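# Move the marker cap onto the other marker

## Task

Carry the cap over to the second marker and press it on until it clicks into place; when finished, both markers have to be standing upright in the block.

## Robot and tools

Robot: two arms, left_arm and right_arm, each with six revolute joints and a parallel gripper. Scene frame: origin at table-top height midway between the nominal bases, +x out over the table, +y toward left_arm, +z up. Calibrated bases in the scene frame: left_arm at (+0.027, +0.353, 0) m, right_arm at (-0.037, -0.286, 0) m, each turned less than a degree about z, with z up. Every hand pose a result prints (end_effector_position in metres, end_effector_quat_wxyz) is in that arm's own base frame; fixed cameras and the table use the scene frame. end_effector_position is the spot midway between the finger pads, roughly 1 cm short of the tips. The fingers point along the gripper's +z and open and close along its y. Printed hand poses can be off by a few centimetres, more when reaching far.

The row. Every motion argument is built from rows of 14 numbers, each in [-1, 1], always covering both arms: seven for left_arm, then seven for right_arm. Inside each arm's seven the order is: shoulder (joint2), elbow (joint3), wrist roll (joint6), wrist pitch (joint4), waist (joint1), wrist yaw (joint5), gripper opening. The six joint numbers are offsets, not poses: they count from that arm's Joint targets as they stand when the action (or the move) begins, not from the previous row, so sending the same offset again moves further. Scale: 1.0 equals 2.224 rad for shoulder, elbow and waist, and 8.485 rad for wrist pitch, wrist yaw and wrist roll. Sending 0 for all six joints of an arm re-commands its present targets. The opening number is absolute: +1 fully open (pad gap 0.094 m), -1 shut. To leave a gripper unchanged, repeat its current command; 0 is itself a half-open command.

Joint ranges (rad): waist -2.618 to 3.054, shoulder 0.000 to 3.142, elbow 0.000 to 3.142, wrist pitch -1.571 to 1.571, wrist yaw -1.571 to 1.571, wrist roll -2.094 to 2.094. Any action asking a joint to exceed its range outward by more than 0.059 rad is rejected for both arms; real stops can differ by 0.059 either way, and a joint driven to its real stop is reported as "joint sent to its limit". Per control step a joint target stays within 0.339 rad (big joints) or 2.2 rad (wrist joints) of its measured angle, and an arm's targets are pulled back if they would put the gripper over 200 mm from where it is.

Tools.
execute_actions(actions, cameras): actions is a list of actions; each action is a list of up to 15 rows, one row per 1/30 s step; if fewer than 15 rows, the last row is held for the remainder. An empty list just returns state and images. cameras picks which images come back (omit, null or ["all"] for all, [] for none).
move(target, speed, blend, opening_speed, blocking, cameras): target is one row or a list of up to 15 rows; every row's offsets count from the same current Joint targets. All joints travel together along a path. speed is rad/s of the joint with the farthest to go, 0.01 to 12.57, default 0.5 (one value or one per target). blend, in rad, rounds corners at intermediate targets. opening_speed (0.2 or more, per second on the -1..+1 scale) ramps the gripper. The first target's opening is sent at the start; later targets' openings are sent on arrival once everything is at rest. Paths do not avoid obstacles or the other arm. blocking=false returns after about 0.5 s while the move continues. The result adds a "move:" line: done, off_target (at rest more than 0.035 rad from target), moving, held, or fault, possibly naming an arm, plus limits=held if steps were withheld.
wait(seconds): 0 to 10 s, arms hold their last command; a running move continues.
stop(): brakes a running move.
zoom_image(camera, region): region [x0, y0, x1, y1] in pixels, at most 504 by 504, of that camera's latest image.
read_manual(section): licence texts only.
finished_scene(scene): ends the scene for good; the scene number is 1.

Cameras (all 672x504): cam_head_left, cam_head_right, cam_high, cam_low, cam_left_wrist, cam_right_wrist. Calibration matrices are supplied; fixed cameras may have shifted slightly, and each wrist camera's pose follows its arm's joint readings.

Result lines. Joint positions and Joint velocities: one block per arm in the joint order above (rad, rad/s) followed by the pad gap (m, m/s); "within noise" marks a still arm. Joint targets: the angles your next offsets start from. Tool commands: current gripper commands. grip_measured: measured opening on the command scale, reading a bit wide when empty and narrower than a gripped part; it follows the command even after contact, so it does not show when touch happens. grip_effort_nm: gripper motor effort, negative closing; not a pad force. Joint torques: drive outputs including arm weight, positive toward larger angle; joints 1, 2 and 5 wrap at ±28 N m. "joint command not followed" means the clearance check altered targets. MOTOR HOT appears at 75 °C; at 90 °C an OVER-TEMPERATURE FAULT folds that arm and disables it for the rest of the scene.

Cautions. Nothing may fall or be left off the table. Avoid dropping parts, releasing them while they move, fast impacts and heavy pushes. Pushing harder comes from faster motion or a target set far beyond contact; to end a push, command targets back past the measured positions. Do not let the arms strike or squeeze each other, including one gripper closing on the other's fingers. Holding loads, stretched poses or pushing against something heats motors. Close slowly on anything that could deform; to release, command an opening well above grip_measured. Friction and load can leave joints short of their targets, and objects may occasionally be nudged by outside pushes.

Each tool is called as a command line: name --argument value for each argument, lists and objects as JSON in quotes; but a table of rows of numbers goes row by row, as --pt "numbers of a row", without its own name.

## Session

execute_actions --actions '[]'

Scene clock: 0.00 s.
left_arm: end_effector_position=(+0.3795, +0.0049, +0.0845) grip_measured=+1.000 grip_effort_nm=n/a end_effector_quat_wxyz=(+0.561, -0.047, +0.827, +0.010) | right_arm: end_effector_position=(+0.3957, -0.0309, +0.0787) grip_measured=+1.000 grip_effort_nm=n/a end_effector_quat_wxyz=(+0.545, +0.068, +0.836, -0.015)
Joint names: [shoulder, elbow, wrist roll, wrist pitch, waist, wrist yaw]
Joint positions: left_arm=[1.492 0.331 -0.079 0.779 -0.032 -0.099 0.094] | right_arm=[1.561 0.411 0.074 0.732 -0.058 0.045 0.094]
Joint velocities: within noise
Joint torques (N m): no reading
Motor temperatures (°C): left_arm=[24 23 23 24 24 21 23] | right_arm=[23 21 23 27 25 22 21]
Heat: left arm: 24 °C; right arm: 27 °C.
Joint targets: left_arm=[1.488 0.336 -0.083 0.779 -0.032 -0.105] | right_arm=[1.557 0.416 0.069 0.731 -0.058 0.050]
Tool commands: left_gripper/opening=+1.0 right_gripper/opening=+1.0

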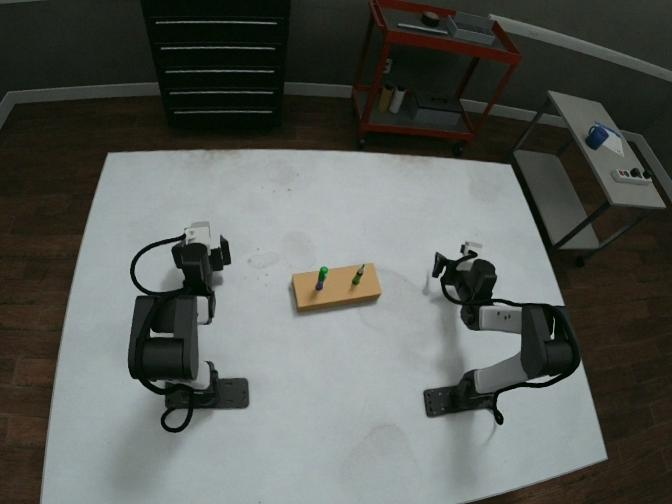

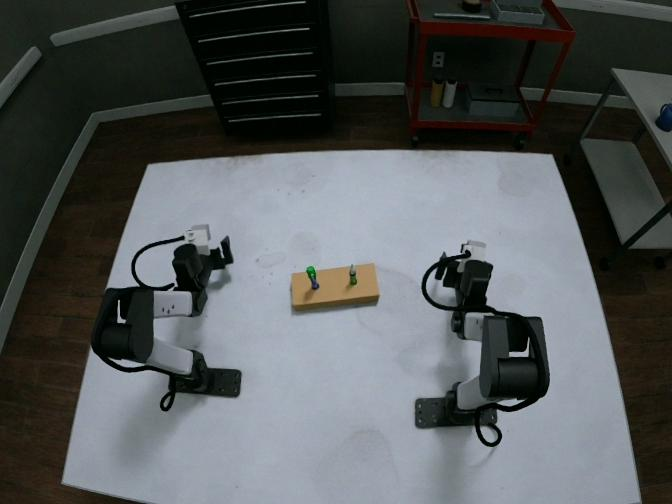

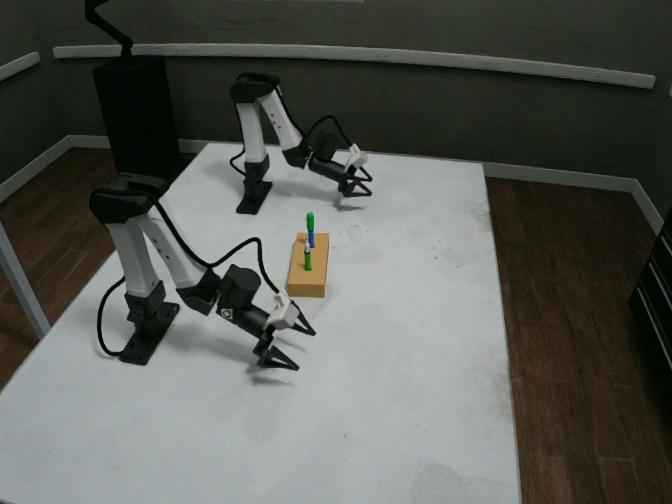

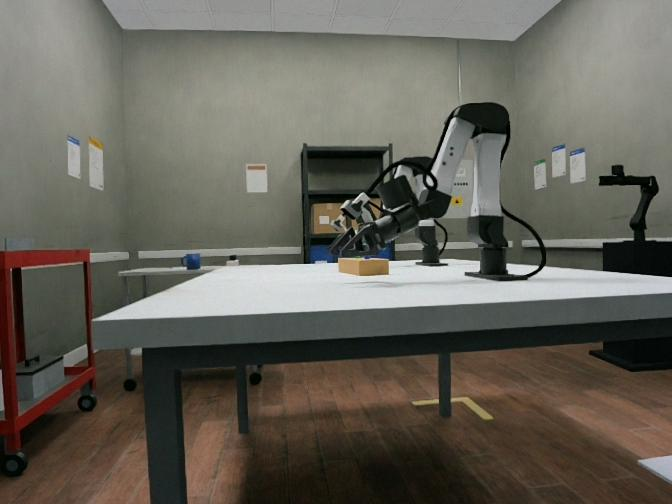

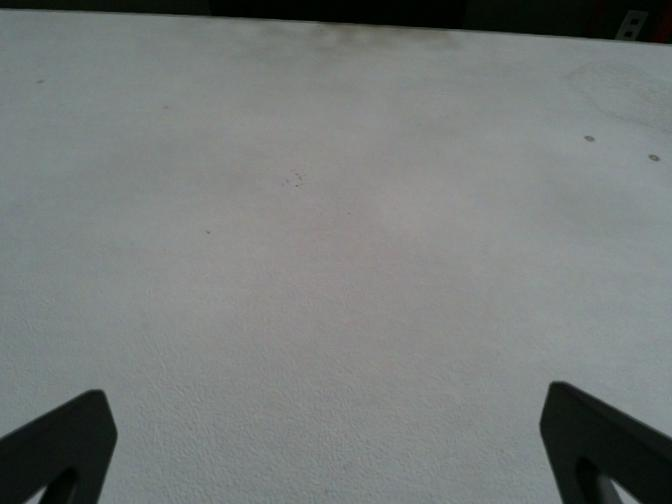

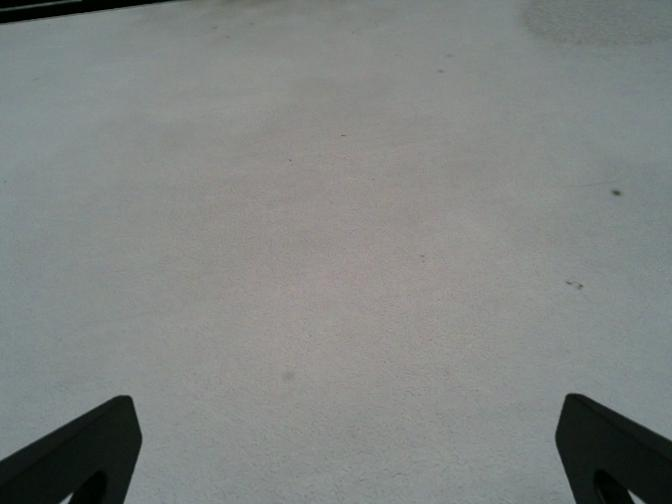

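zoom_image --camera "cam_head_left" --region '[280, 230, 400, 330]'

zoom_image --camera "cam_head_right" --region '[280, 230, 400, 330]'

zoom_image --camera "cam_high" --region '[260, 190, 360, 310]'

zoom_image --camera "cam_low" --region '[310, 180, 430, 300]'

Scaled by 4.200 from the camera's 672x504 image, which has a finer 960x720 frame.

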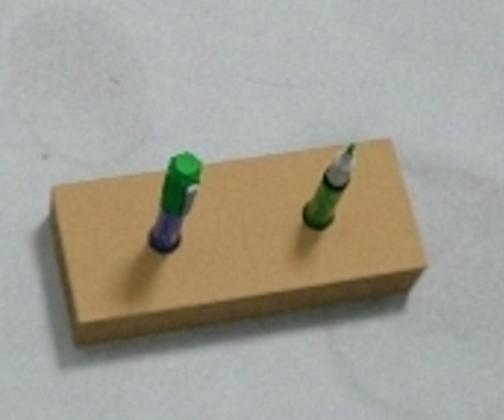

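Scaled by 4.200 from the camera's 672x504 image, which has a finer 960x720 frame.

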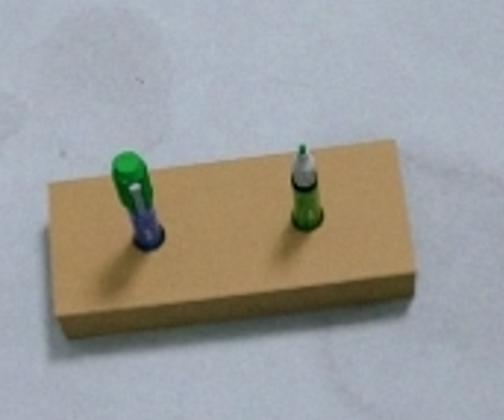

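Scaled by 4.200 from the camera's 672x504 image, which has a finer 960x720 frame.

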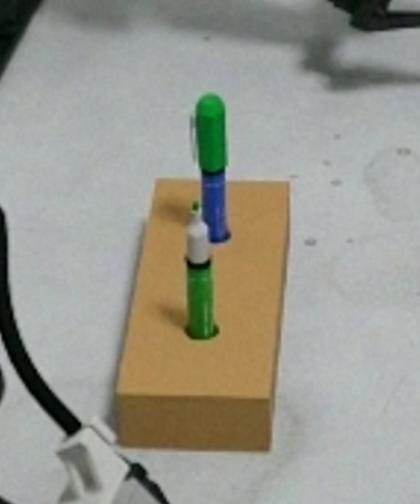

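Scaled by 4.200 from the camera's 672x504 image, which has a finer 960x720 frame.

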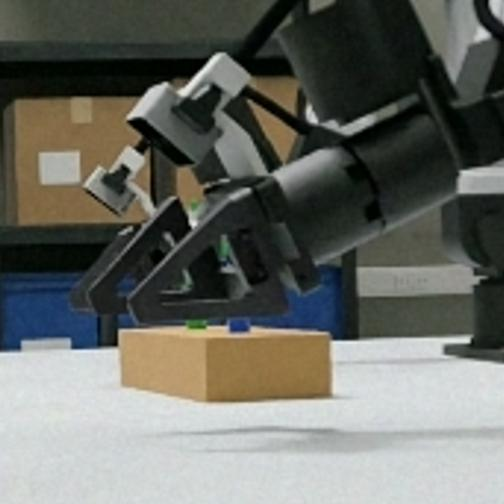

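move --target '[-0.3103, 0.1367, 0.00978, -0.13494, -0.3705, 0.01237, 1.0, -0.3413, 0.1007, -0.00813, -0.12929, 0.3269, -0.00589, 1.0]' --speed 0.9

Scene clock: 185.97 s.
left_arm: end_effector_position=(+0.1993, -0.2264, +0.1943) grip_measured=+1.000 grip_effort_nm=0.032 end_effector_quat_wxyz=(+0.456, +0.347, +0.792, -0.211) | right_arm: end_effector_position=(+0.2401, +0.1839, +0.1963) grip_measured=+1.000 grip_effort_nm=-0.032 end_effector_quat_wxyz=(+0.480, -0.276, +0.818, +0.159)
Joint names: [shoulder, elbow, wrist roll, wrist pitch, waist, wrist yaw]
Joint positions: left_arm=[0.8 0.612 -0.022 -0.33 -0.851 -0.004 0.094] | right_arm=[0.8 0.614 0.003 -0.325 0.663 0.016 0.094]
Joint velocities: within noise
Joint torques (N m): left_arm=[-1.42 11.06 0.1 1.47 -0.42 0.14] | right_arm=[-0.98 9.01 -0.05 1.34 0.44 -0.11]
Motor temperatures (°C): left_arm=[28 27 23 37 23 21 23] | right_arm=[29 26 23 38 25 22 21]
Heat: left arm: 37 °C; right arm: 38 °C.
Joint targets: left_arm=[0.798 0.640 0.000 -0.366 -0.856 0.000] | right_arm=[0.798 0.640 0.000 -0.366 0.669 0.000]
move: off_target (left_arm, right_arm); left_arm: the wrist pitch is farthest, 0.036 rad from its target; right_arm: the wrist pitch is farthest, 0.041 rad from its target
camera_calibration:
cam_left_wrist: T_world_to_cam=[[-0.762193, -0.647342, 0.0033172, 0.00305668], [-0.538273, 0.63091, -0.558762, 0.394182], [0.359617, -0.42767, -0.829321, 0.0792209], [0, 0, 0, 1]] pos_world=[0.186018, -0.212834, 0.285943]
cam_right_wrist: T_world_to_cam=[[0.608985, -0.793044, -0.0148001, 0.00490188], [-0.638193, -0.478824, -0.602858, 0.399555], [0.471006, 0.376577, -0.797712, 0.060629], [0, 0, 0, 1]] pos_world=[0.223451, 0.172372, 0.289312]

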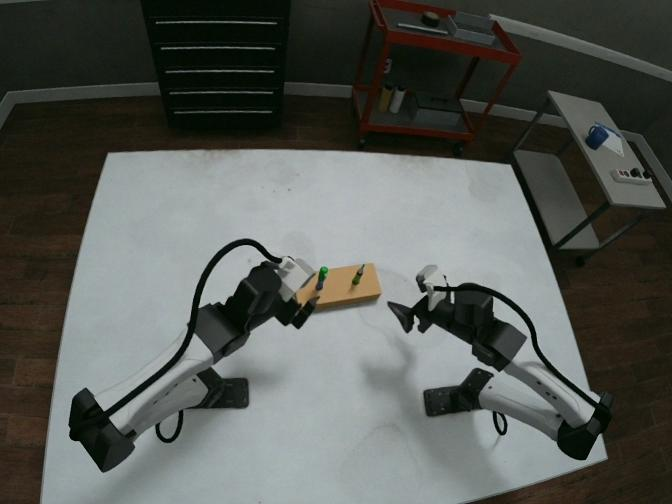

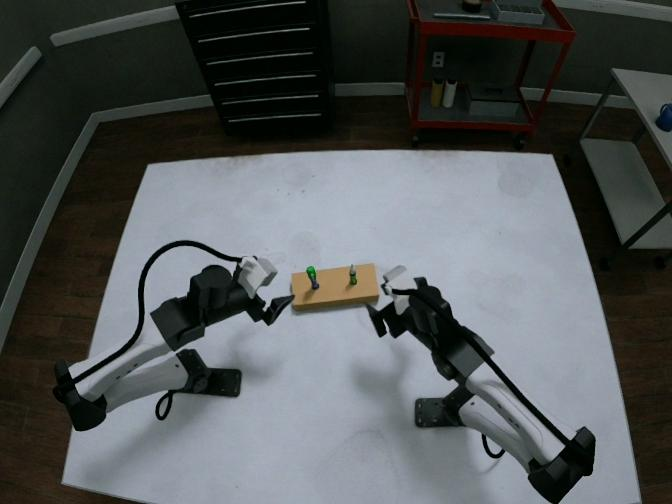

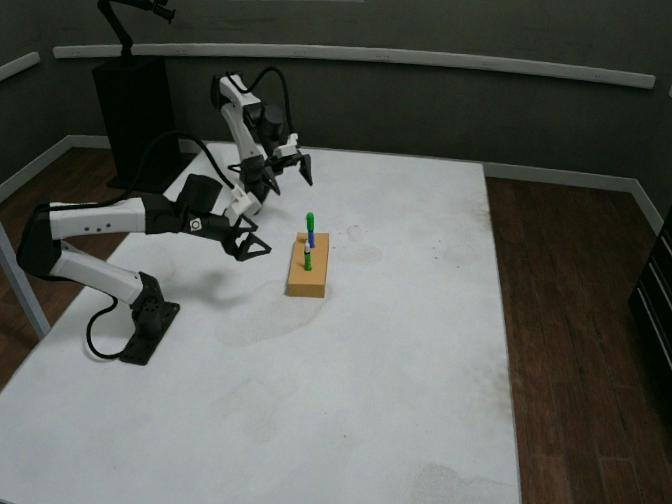

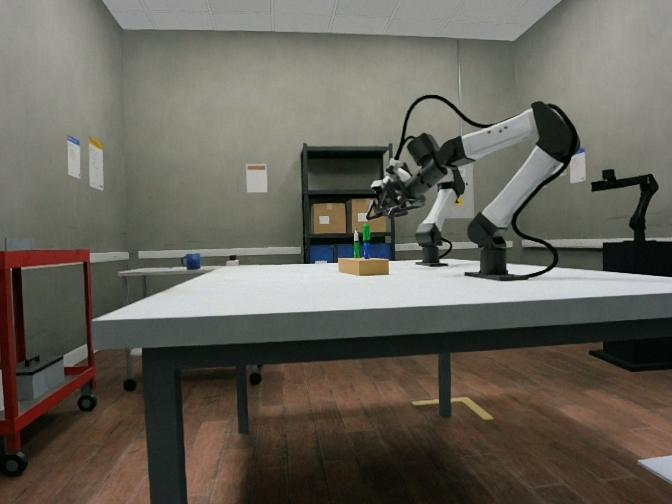

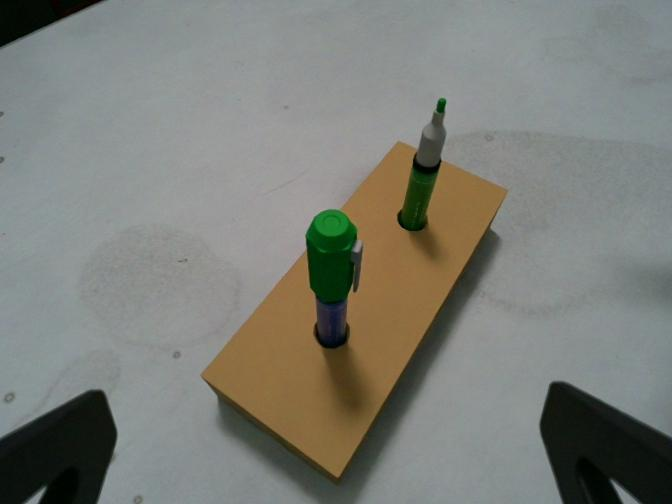

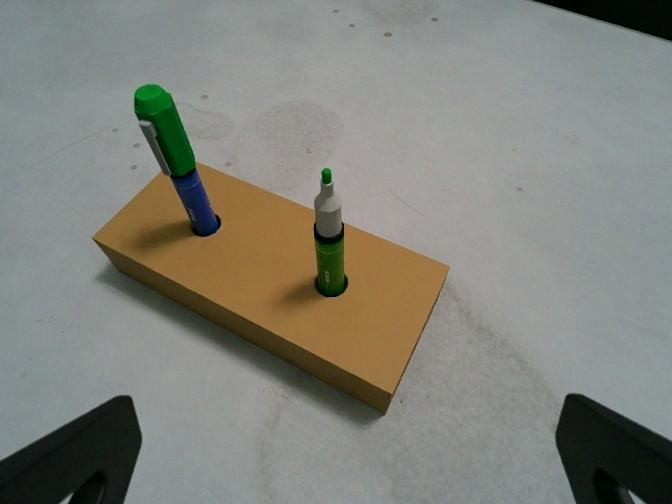

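zoom_image --camera "cam_left_wrist" --region '[270, 180, 400, 370]'

zoom_image --camera "cam_right_wrist" --region '[120, 70, 400, 320]'

Scaled by 2.653 from the camera's 672x504 image, which has a finer 960x720 frame.

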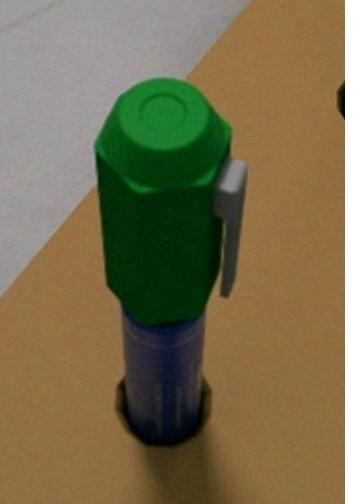

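Scaled by 1.800 from the camera's 672x504 image, which has a finer 960x720 frame.

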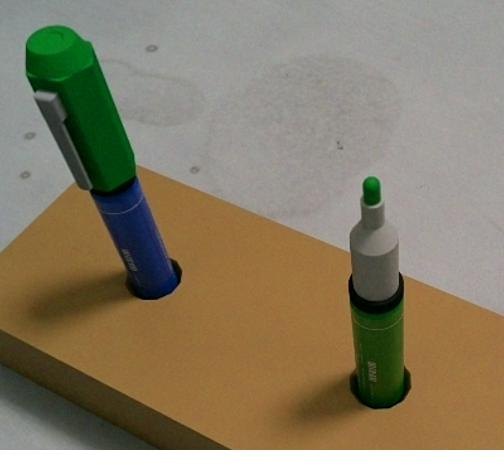

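move --pt "0 0 0.06788 0 0.3026 0.13789 1.0 0 0 0 0 0 0 1.0" --pt "0.2707 -0.1169 0.06788 0.09087 0.3026 0.13789 1.0 0 0 0 0 0 0 1.0" --speed 1.0 --blend 0.1

zoom_image --camera "cam_left_wrist" --region '[200, 150, 500, 450]'

Scene clock: 405.77 s.
left_arm: end_effector_position=(+0.2367, -0.2048, +0.1115) grip_measured=+1.000 grip_effort_nm=0.027 end_effector_quat_wxyz=(+0.451, +0.493, +0.618, -0.414) | right_arm: end_effector_position=(+0.2399, +0.1837, +0.1959) grip_measured=+1.000 grip_effort_nm=-0.032 end_effector_quat_wxyz=(+0.479, -0.276, +0.818, +0.158)
Joint names: [shoulder, elbow, wrist roll, wrist pitch, waist, wrist yaw]
Joint positions: left_arm=[1.393 0.392 0.539 0.349 -0.189 1.147 0.094] | right_arm=[0.8 0.614 0.003 -0.327 0.663 0.016 0.094]
Joint velocities: within noise
Joint torques (N m): left_arm=[-3.44 5.16 0.25 1.81 0.51 0.62] | right_arm=[-1.09 9.09 -0.04 1.35 0.4 -0.12]
Motor temperatures (°C): left_arm=[25 38 23 35 23 21 23] | right_arm=[24 38 23 39 25 22 21]
Heat: left arm: 38 °C; right arm: 39 °C.
Joint targets: left_arm=[1.400 0.380 0.576 0.405 -0.183 1.170] | right_arm=[0.798 0.640 0.000 -0.366 0.669 0.000]
move: off_target (left_arm, right_arm); left_arm: the wrist pitch is farthest, 0.056 rad from its target; right_arm: the wrist pitch is farthest, 0.039 rad from its target
camera_calibration:
cam_left_wrist: T_world_to_cam=[[-0.988151, -0.14667, 0.0452346, 0.197161], [-0.12977, 0.640973, -0.756514, 0.281797], [0.0819638, -0.75342, -0.652411, -0.0143465], [0, 0, 0, 1]] pos_world=[0.232569, -0.162516, 0.194905]
cam_right_wrist: T_world_to_cam=[[0.608936, -0.793081, -0.0147974, 0.0049142], [-0.638958, -0.479374, -0.601609, 0.399278], [0.470031, 0.375796, -0.798654, 0.0610152], [0, 0, 0, 1]] pos_world=[0.223451, 0.172372, 0.289012]

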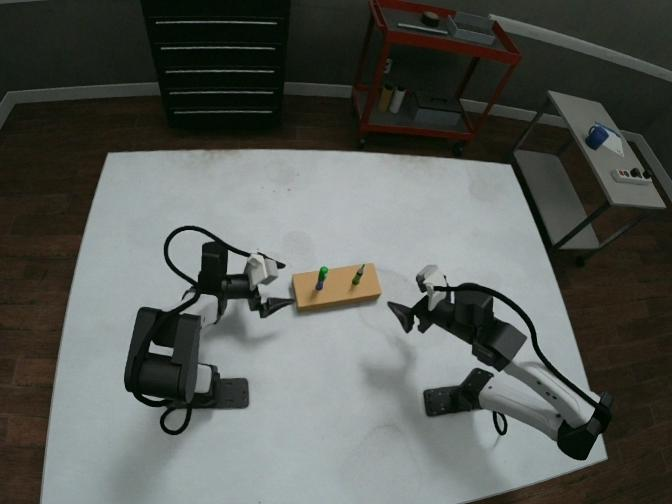

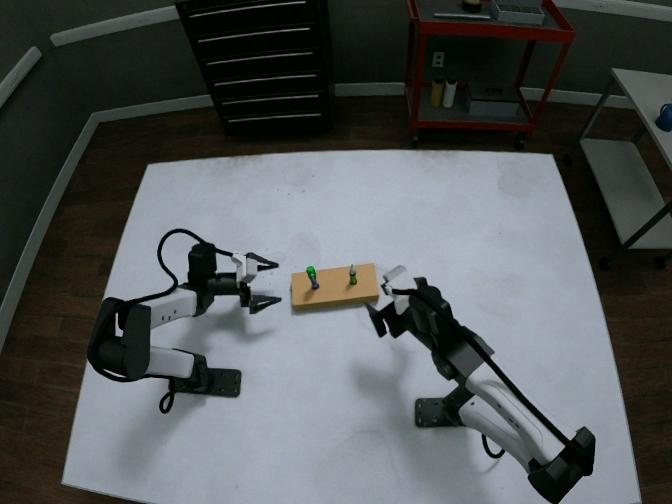

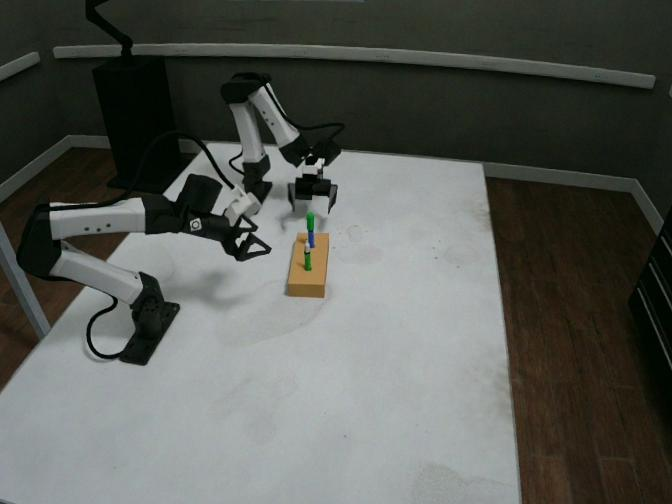

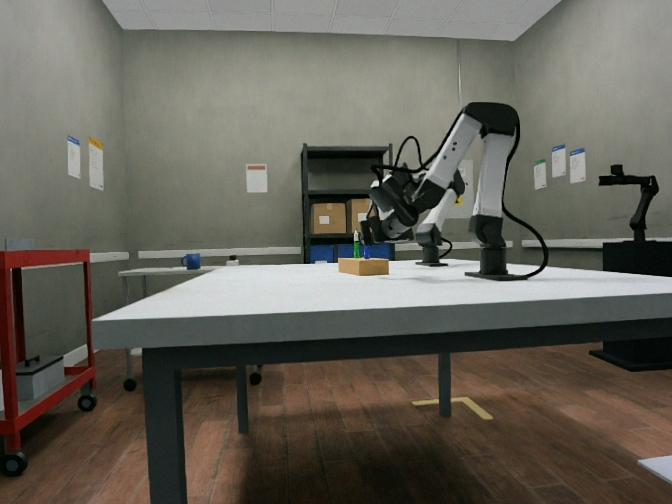

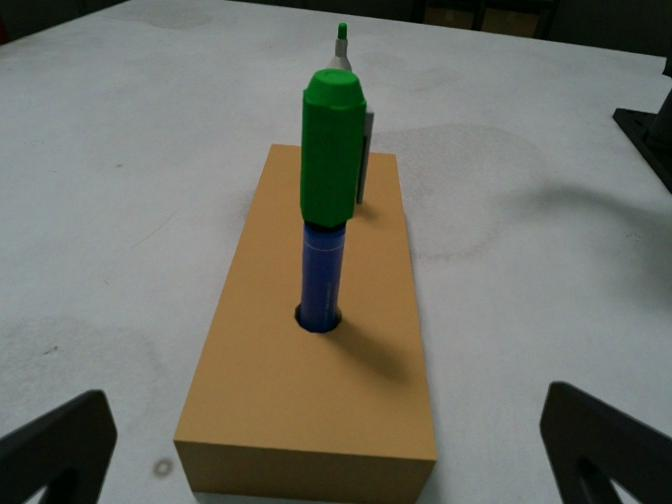

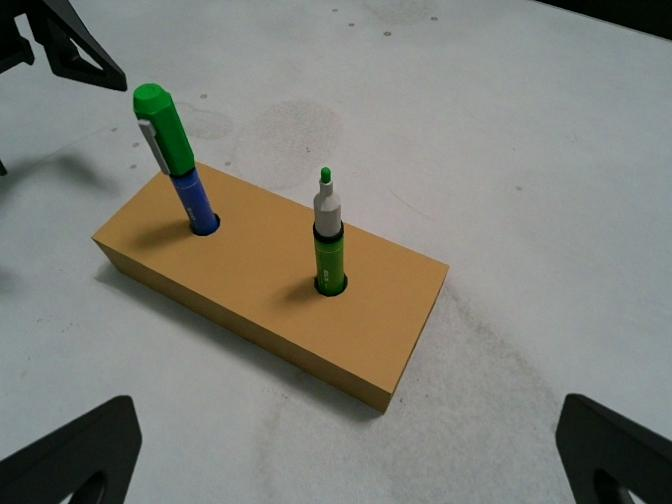

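Scaled by 1.680 from the camera's 672x504 image, which has a finer 960x720 frame.

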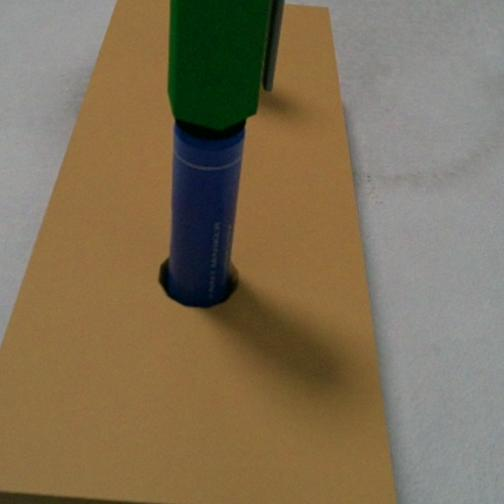

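move --target '[0.1569, -0.0117, -0.02275, 0.06906, -0.08453, -0.01933, 1.0, 0, 0, 0, 0, 0, 0, 1.0]' --speed 0.6

zoom_image --camera "cam_left_wrist" --region '[200, 150, 500, 450]'

Scene clock: 443.60 s.
left_arm: end_effector_position=(+0.2450, -0.2514, +0.0758) grip_measured=+1.000 grip_effort_nm=0.032 end_effector_quat_wxyz=(+0.471, +0.514, +0.589, -0.409) | right_arm: end_effector_position=(+0.2399, +0.1837, +0.1959) grip_measured=+1.000 grip_effort_nm=-0.042 end_effector_quat_wxyz=(+0.479, -0.276, +0.818, +0.158)
Joint names: [shoulder, elbow, wrist roll, wrist pitch, waist, wrist yaw]
Joint positions: left_arm=[1.739 0.365 0.383 0.935 -0.367 1.022 0.094] | right_arm=[0.8 0.614 0.003 -0.327 0.663 0.016 0.094]
Joint velocities: within noise
Joint torques (N m): left_arm=[-4.66 3.38 -0.12 2.04 -0.36 0.11] | right_arm=[-0.98 9.1 -0.03 1.34 0.31 -0.12]
Motor temperatures (°C): left_arm=[26 35 23 37 23 21 23] | right_arm=[24 39 23 39 25 22 21]
Heat: left arm: 37 °C; right arm: 39 °C.
Joint targets: left_arm=[1.749 0.354 0.383 0.991 -0.371 1.006] | right_arm=[0.798 0.640 0.000 -0.366 0.669 0.000]
move: off_target (left_arm, right_arm); left_arm: the wrist pitch is farthest, 0.056 rad from its target; right_arm: the wrist pitch is farthest, 0.039 rad from its target
camera_calibration:
cam_left_wrist: T_world_to_cam=[[-0.993352, -0.11256, -0.024133, 0.215305], [-0.0525168, 0.629651, -0.775101, 0.265418], [0.102441, -0.768681, -0.631376, -0.0839199], [0, 0, 0, 1]] pos_world=[0.236409, -0.207394, 0.157937]
cam_right_wrist: T_world_to_cam=[[0.608936, -0.793081, -0.0147974, 0.0049142], [-0.638958, -0.479374, -0.601609, 0.399278], [0.470031, 0.375796, -0.798654, 0.0610152], [0, 0, 0, 1]] pos_world=[0.223451, 0.172372, 0.289012]

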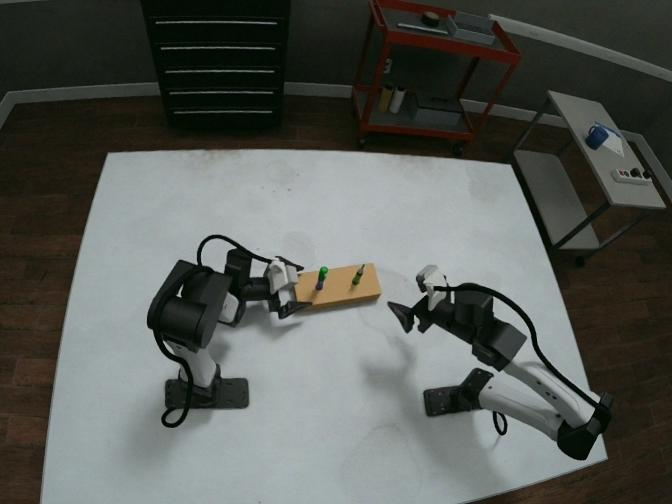

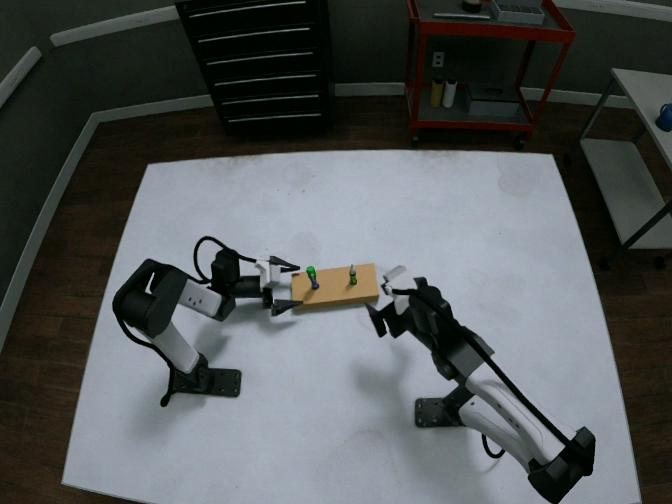

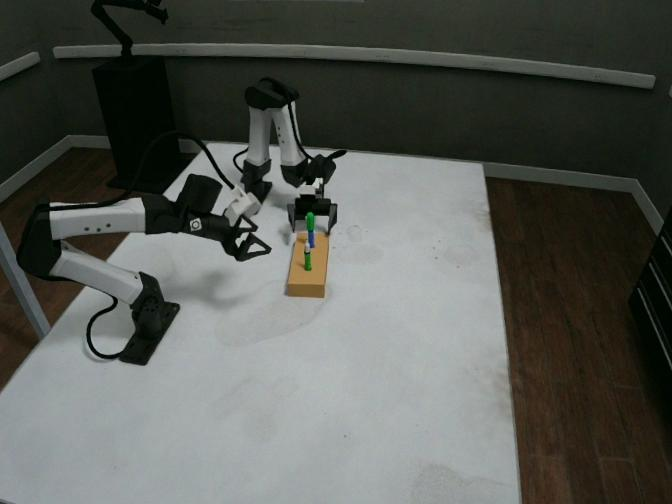

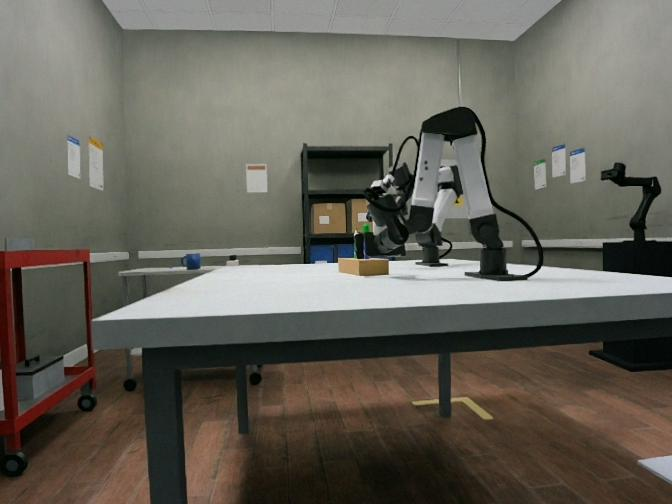

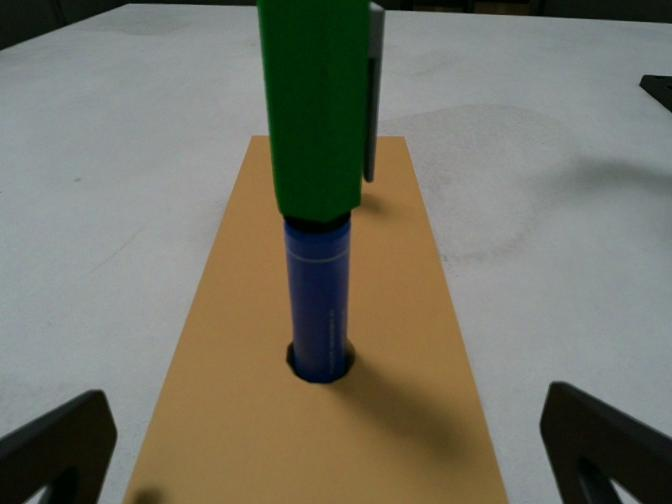

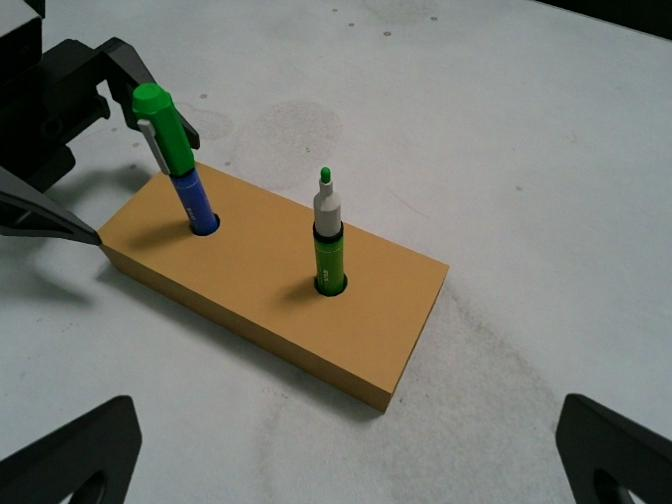

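Scaled by 1.680 from the camera's 672x504 image, which has a finer 960x720 frame.

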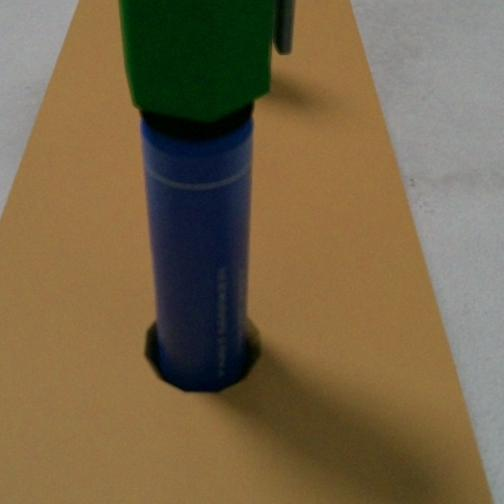

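move --target '[0.04388, 0.03022, -0.01064, 0.01227, -0.05558, -0.01484, 1.0, 0, 0, 0, 0, 0, 0, 1.0]' --speed 0.2

zoom_image --camera "cam_left_wrist" --region '[150, 150, 500, 500]'

zoom_image --camera "cam_right_wrist" --region '[50, 50, 350, 300]'

Scene clock: 484.10 s.
left_arm: end_effector_position=(+0.2472, -0.2838, +0.0692) grip_measured=+1.000 grip_effort_nm=0.027 end_effector_quat_wxyz=(+0.471, +0.511, +0.594, -0.406) | right_arm: end_effector_position=(+0.2399, +0.1837, +0.1959) grip_measured=+1.000 grip_effort_nm=-0.022 end_effector_quat_wxyz=(+0.479, -0.276, +0.818, +0.158)
Joint names: [shoulder, elbow, wrist roll, wrist pitch, waist, wrist yaw]
Joint positions: left_arm=[1.831 0.406 0.295 1.053 -0.489 0.898 0.094] | right_arm=[0.8 0.614 0.003 -0.327 0.663 0.016 0.094]
Joint velocities: within noise
Joint torques (N m): left_arm=[-4.79 5.71 -0.14 2 -0.58 0.04] | right_arm=[-1.06 9.03 -0.05 1.35 0.31 -0.11]
Motor temperatures (°C): left_arm=[27 32 23 40 23 21 23] | right_arm=[24 40 23 39 25 22 21]
Heat: left arm: 40 °C; right arm: 40 °C.
Joint targets: left_arm=[1.847 0.421 0.293 1.096 -0.495 0.880] | right_arm=[0.798 0.640 0.000 -0.366 0.669 0.000]
move: off_target (left_arm, right_arm); left_arm: the wrist pitch is farthest, 0.042 rad from its target; right_arm: the wrist pitch is farthest, 0.039 rad from its target
camera_calibration:
cam_left_wrist: T_world_to_cam=[[-0.991978, -0.124559, -0.0215688, 0.209723], [-0.0626298, 0.632466, -0.772052, 0.283906], [0.109808, -0.764508, -0.635193, -0.11362], [0, 0, 0, 1]] pos_world=[0.238298, -0.240302, 0.151543]
cam_right_wrist: T_world_to_cam=[[0.608936, -0.793081, -0.0147974, 0.0049142], [-0.638958, -0.479374, -0.601609, 0.399278], [0.470031, 0.375796, -0.798654, 0.0610152], [0, 0, 0, 1]] pos_world=[0.223451, 0.172372, 0.289012]

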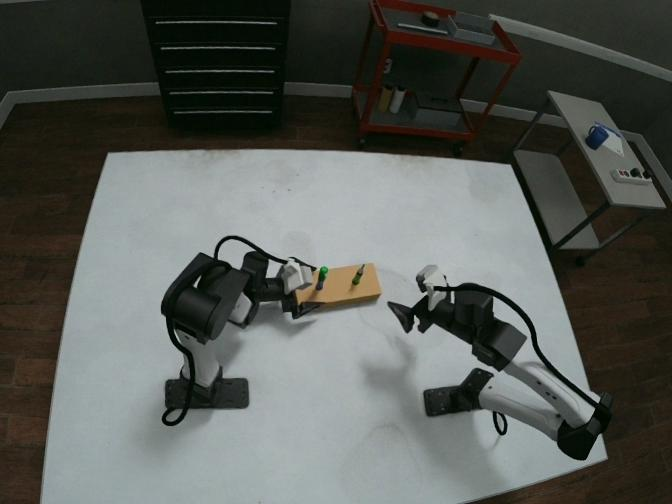

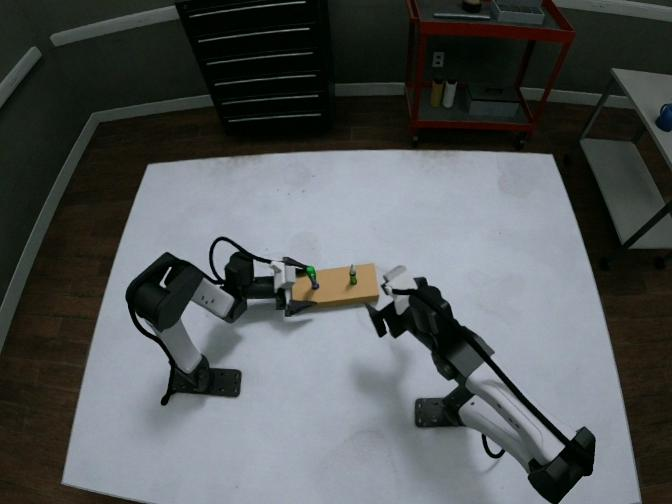

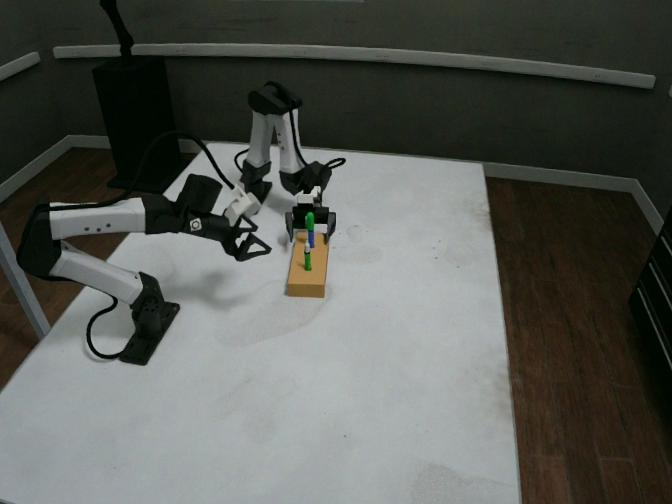

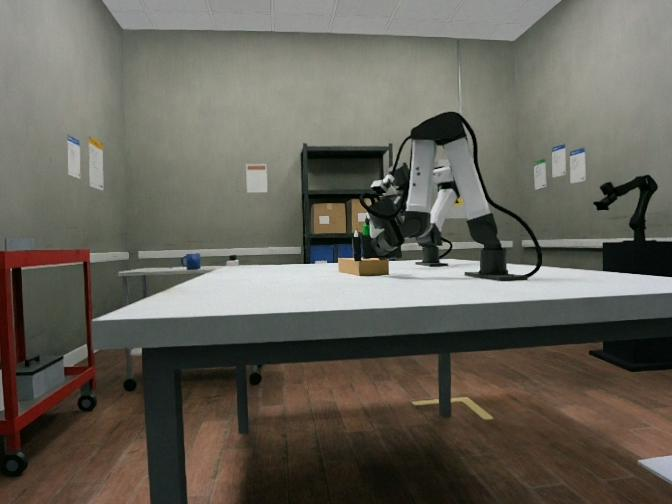

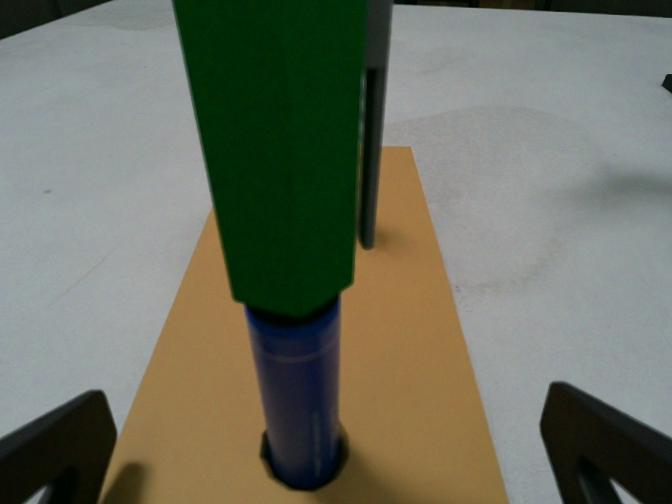

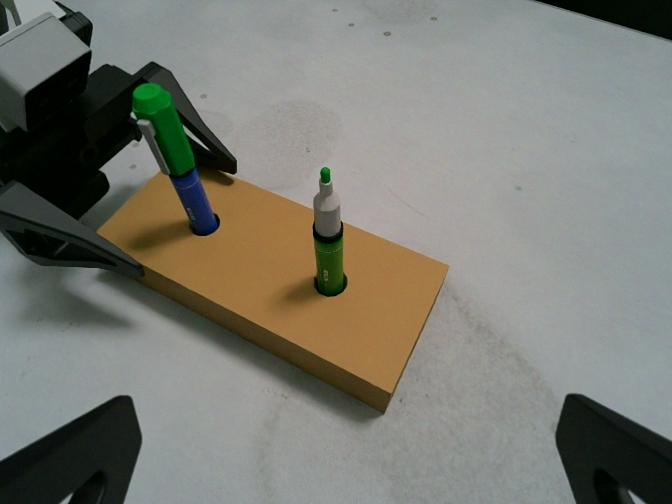

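Scaled by 1.440 from the camera's 672x504 image, which has a finer 960x720 frame.

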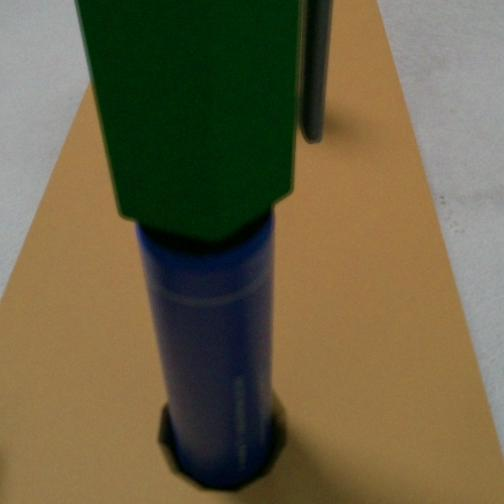

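Scaled by 1.680 from the camera's 672x504 image, which has a finer 960x720 frame.

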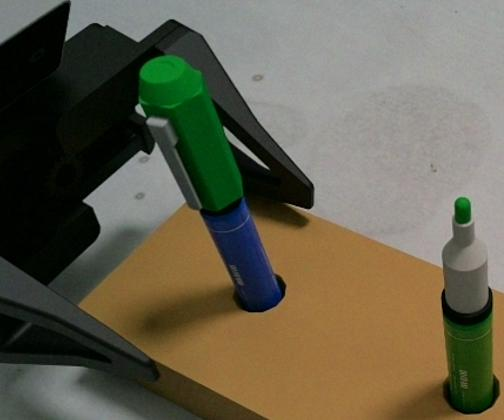

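move --target '[0.0045, 0.01371, 0, -0.00424, -0.0009, 0, 1.0, 0, 0, 0, 0, 0, 0, 1.0]' --speed 0.2 --cameras '["cam_left_wrist", "cam_right_wrist"]'

zoom_image --camera "cam_left_wrist" --region '[150, 150, 500, 500]'

Scene clock: 513.13 s.
left_arm: end_effector_position=(+0.2544, -0.2873, +0.0721) grip_measured=+1.000 grip_effort_nm=0.027 end_effector_quat_wxyz=(+0.477, +0.510, +0.591, -0.404) | right_arm: end_effector_position=(+0.2399, +0.1837, +0.1959) grip_measured=+1.000 grip_effort_nm=-0.027 end_effector_quat_wxyz=(+0.479, -0.276, +0.818, +0.158)
Joint names: [shoulder, elbow, wrist roll, wrist pitch, waist, wrist yaw]
Joint positions: left_arm=[1.843 0.433 0.292 1.053 -0.489 0.895 0.094] | right_arm=[0.8 0.614 0.003 -0.327 0.663 0.016 0.094]
Joint velocities: within noise
Joint torques (N m): left_arm=[-5.27 6.15 -0.11 1.68 -0.81 0.06] | right_arm=[-0.98 9.1 -0.02 1.34 0.42 -0.11]
Motor temperatures (°C): left_arm=[28 32 23 42 23 21 23] | right_arm=[24 41 23 39 25 22 21]
Heat: left arm: 42 °C; right arm: 41 °C.
Joint targets: left_arm=[1.857 0.451 0.293 1.060 -0.497 0.880] | right_arm=[0.798 0.640 0.000 -0.366 0.669 0.000]
move: off_target (right_arm); right_arm: the wrist pitch is farthest, 0.039 rad from its target
camera_calibration:
cam_left_wrist: T_world_to_cam=[[-0.991247, -0.128243, -0.0313654, 0.215902], [-0.0565684, 0.627224, -0.776782, 0.286094], [0.11929, -0.768208, -0.628988, -0.11904], [0, 0, 0, 1]] pos_world=[0.244396, -0.243205, 0.15413]
cam_right_wrist: T_world_to_cam=[[0.608936, -0.793081, -0.0147974, 0.0049142], [-0.638958, -0.479374, -0.601609, 0.399278], [0.470031, 0.375796, -0.798654, 0.0610152], [0, 0, 0, 1]] pos_world=[0.223451, 0.172372, 0.289012]
Images, in order (width x height): cam_left_wrist 672x504, cam_right_wrist 672x504.

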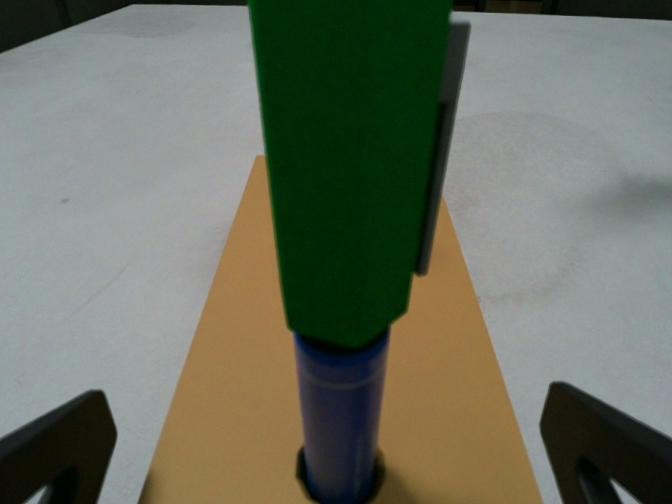

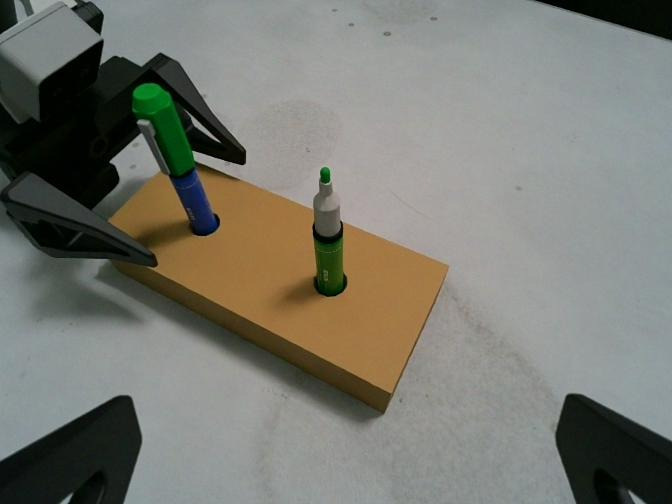

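Scaled by 1.440 from the camera's 672x504 image, which has a finer 960x720 frame.

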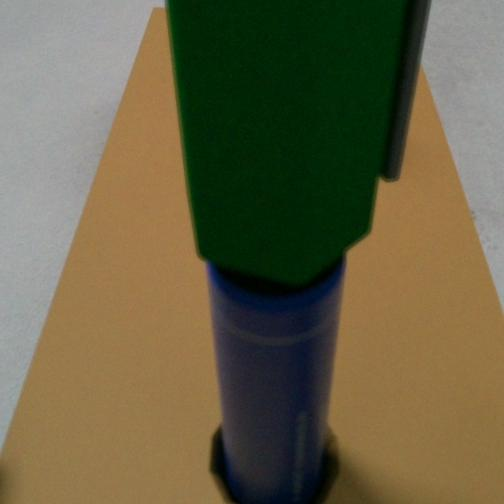

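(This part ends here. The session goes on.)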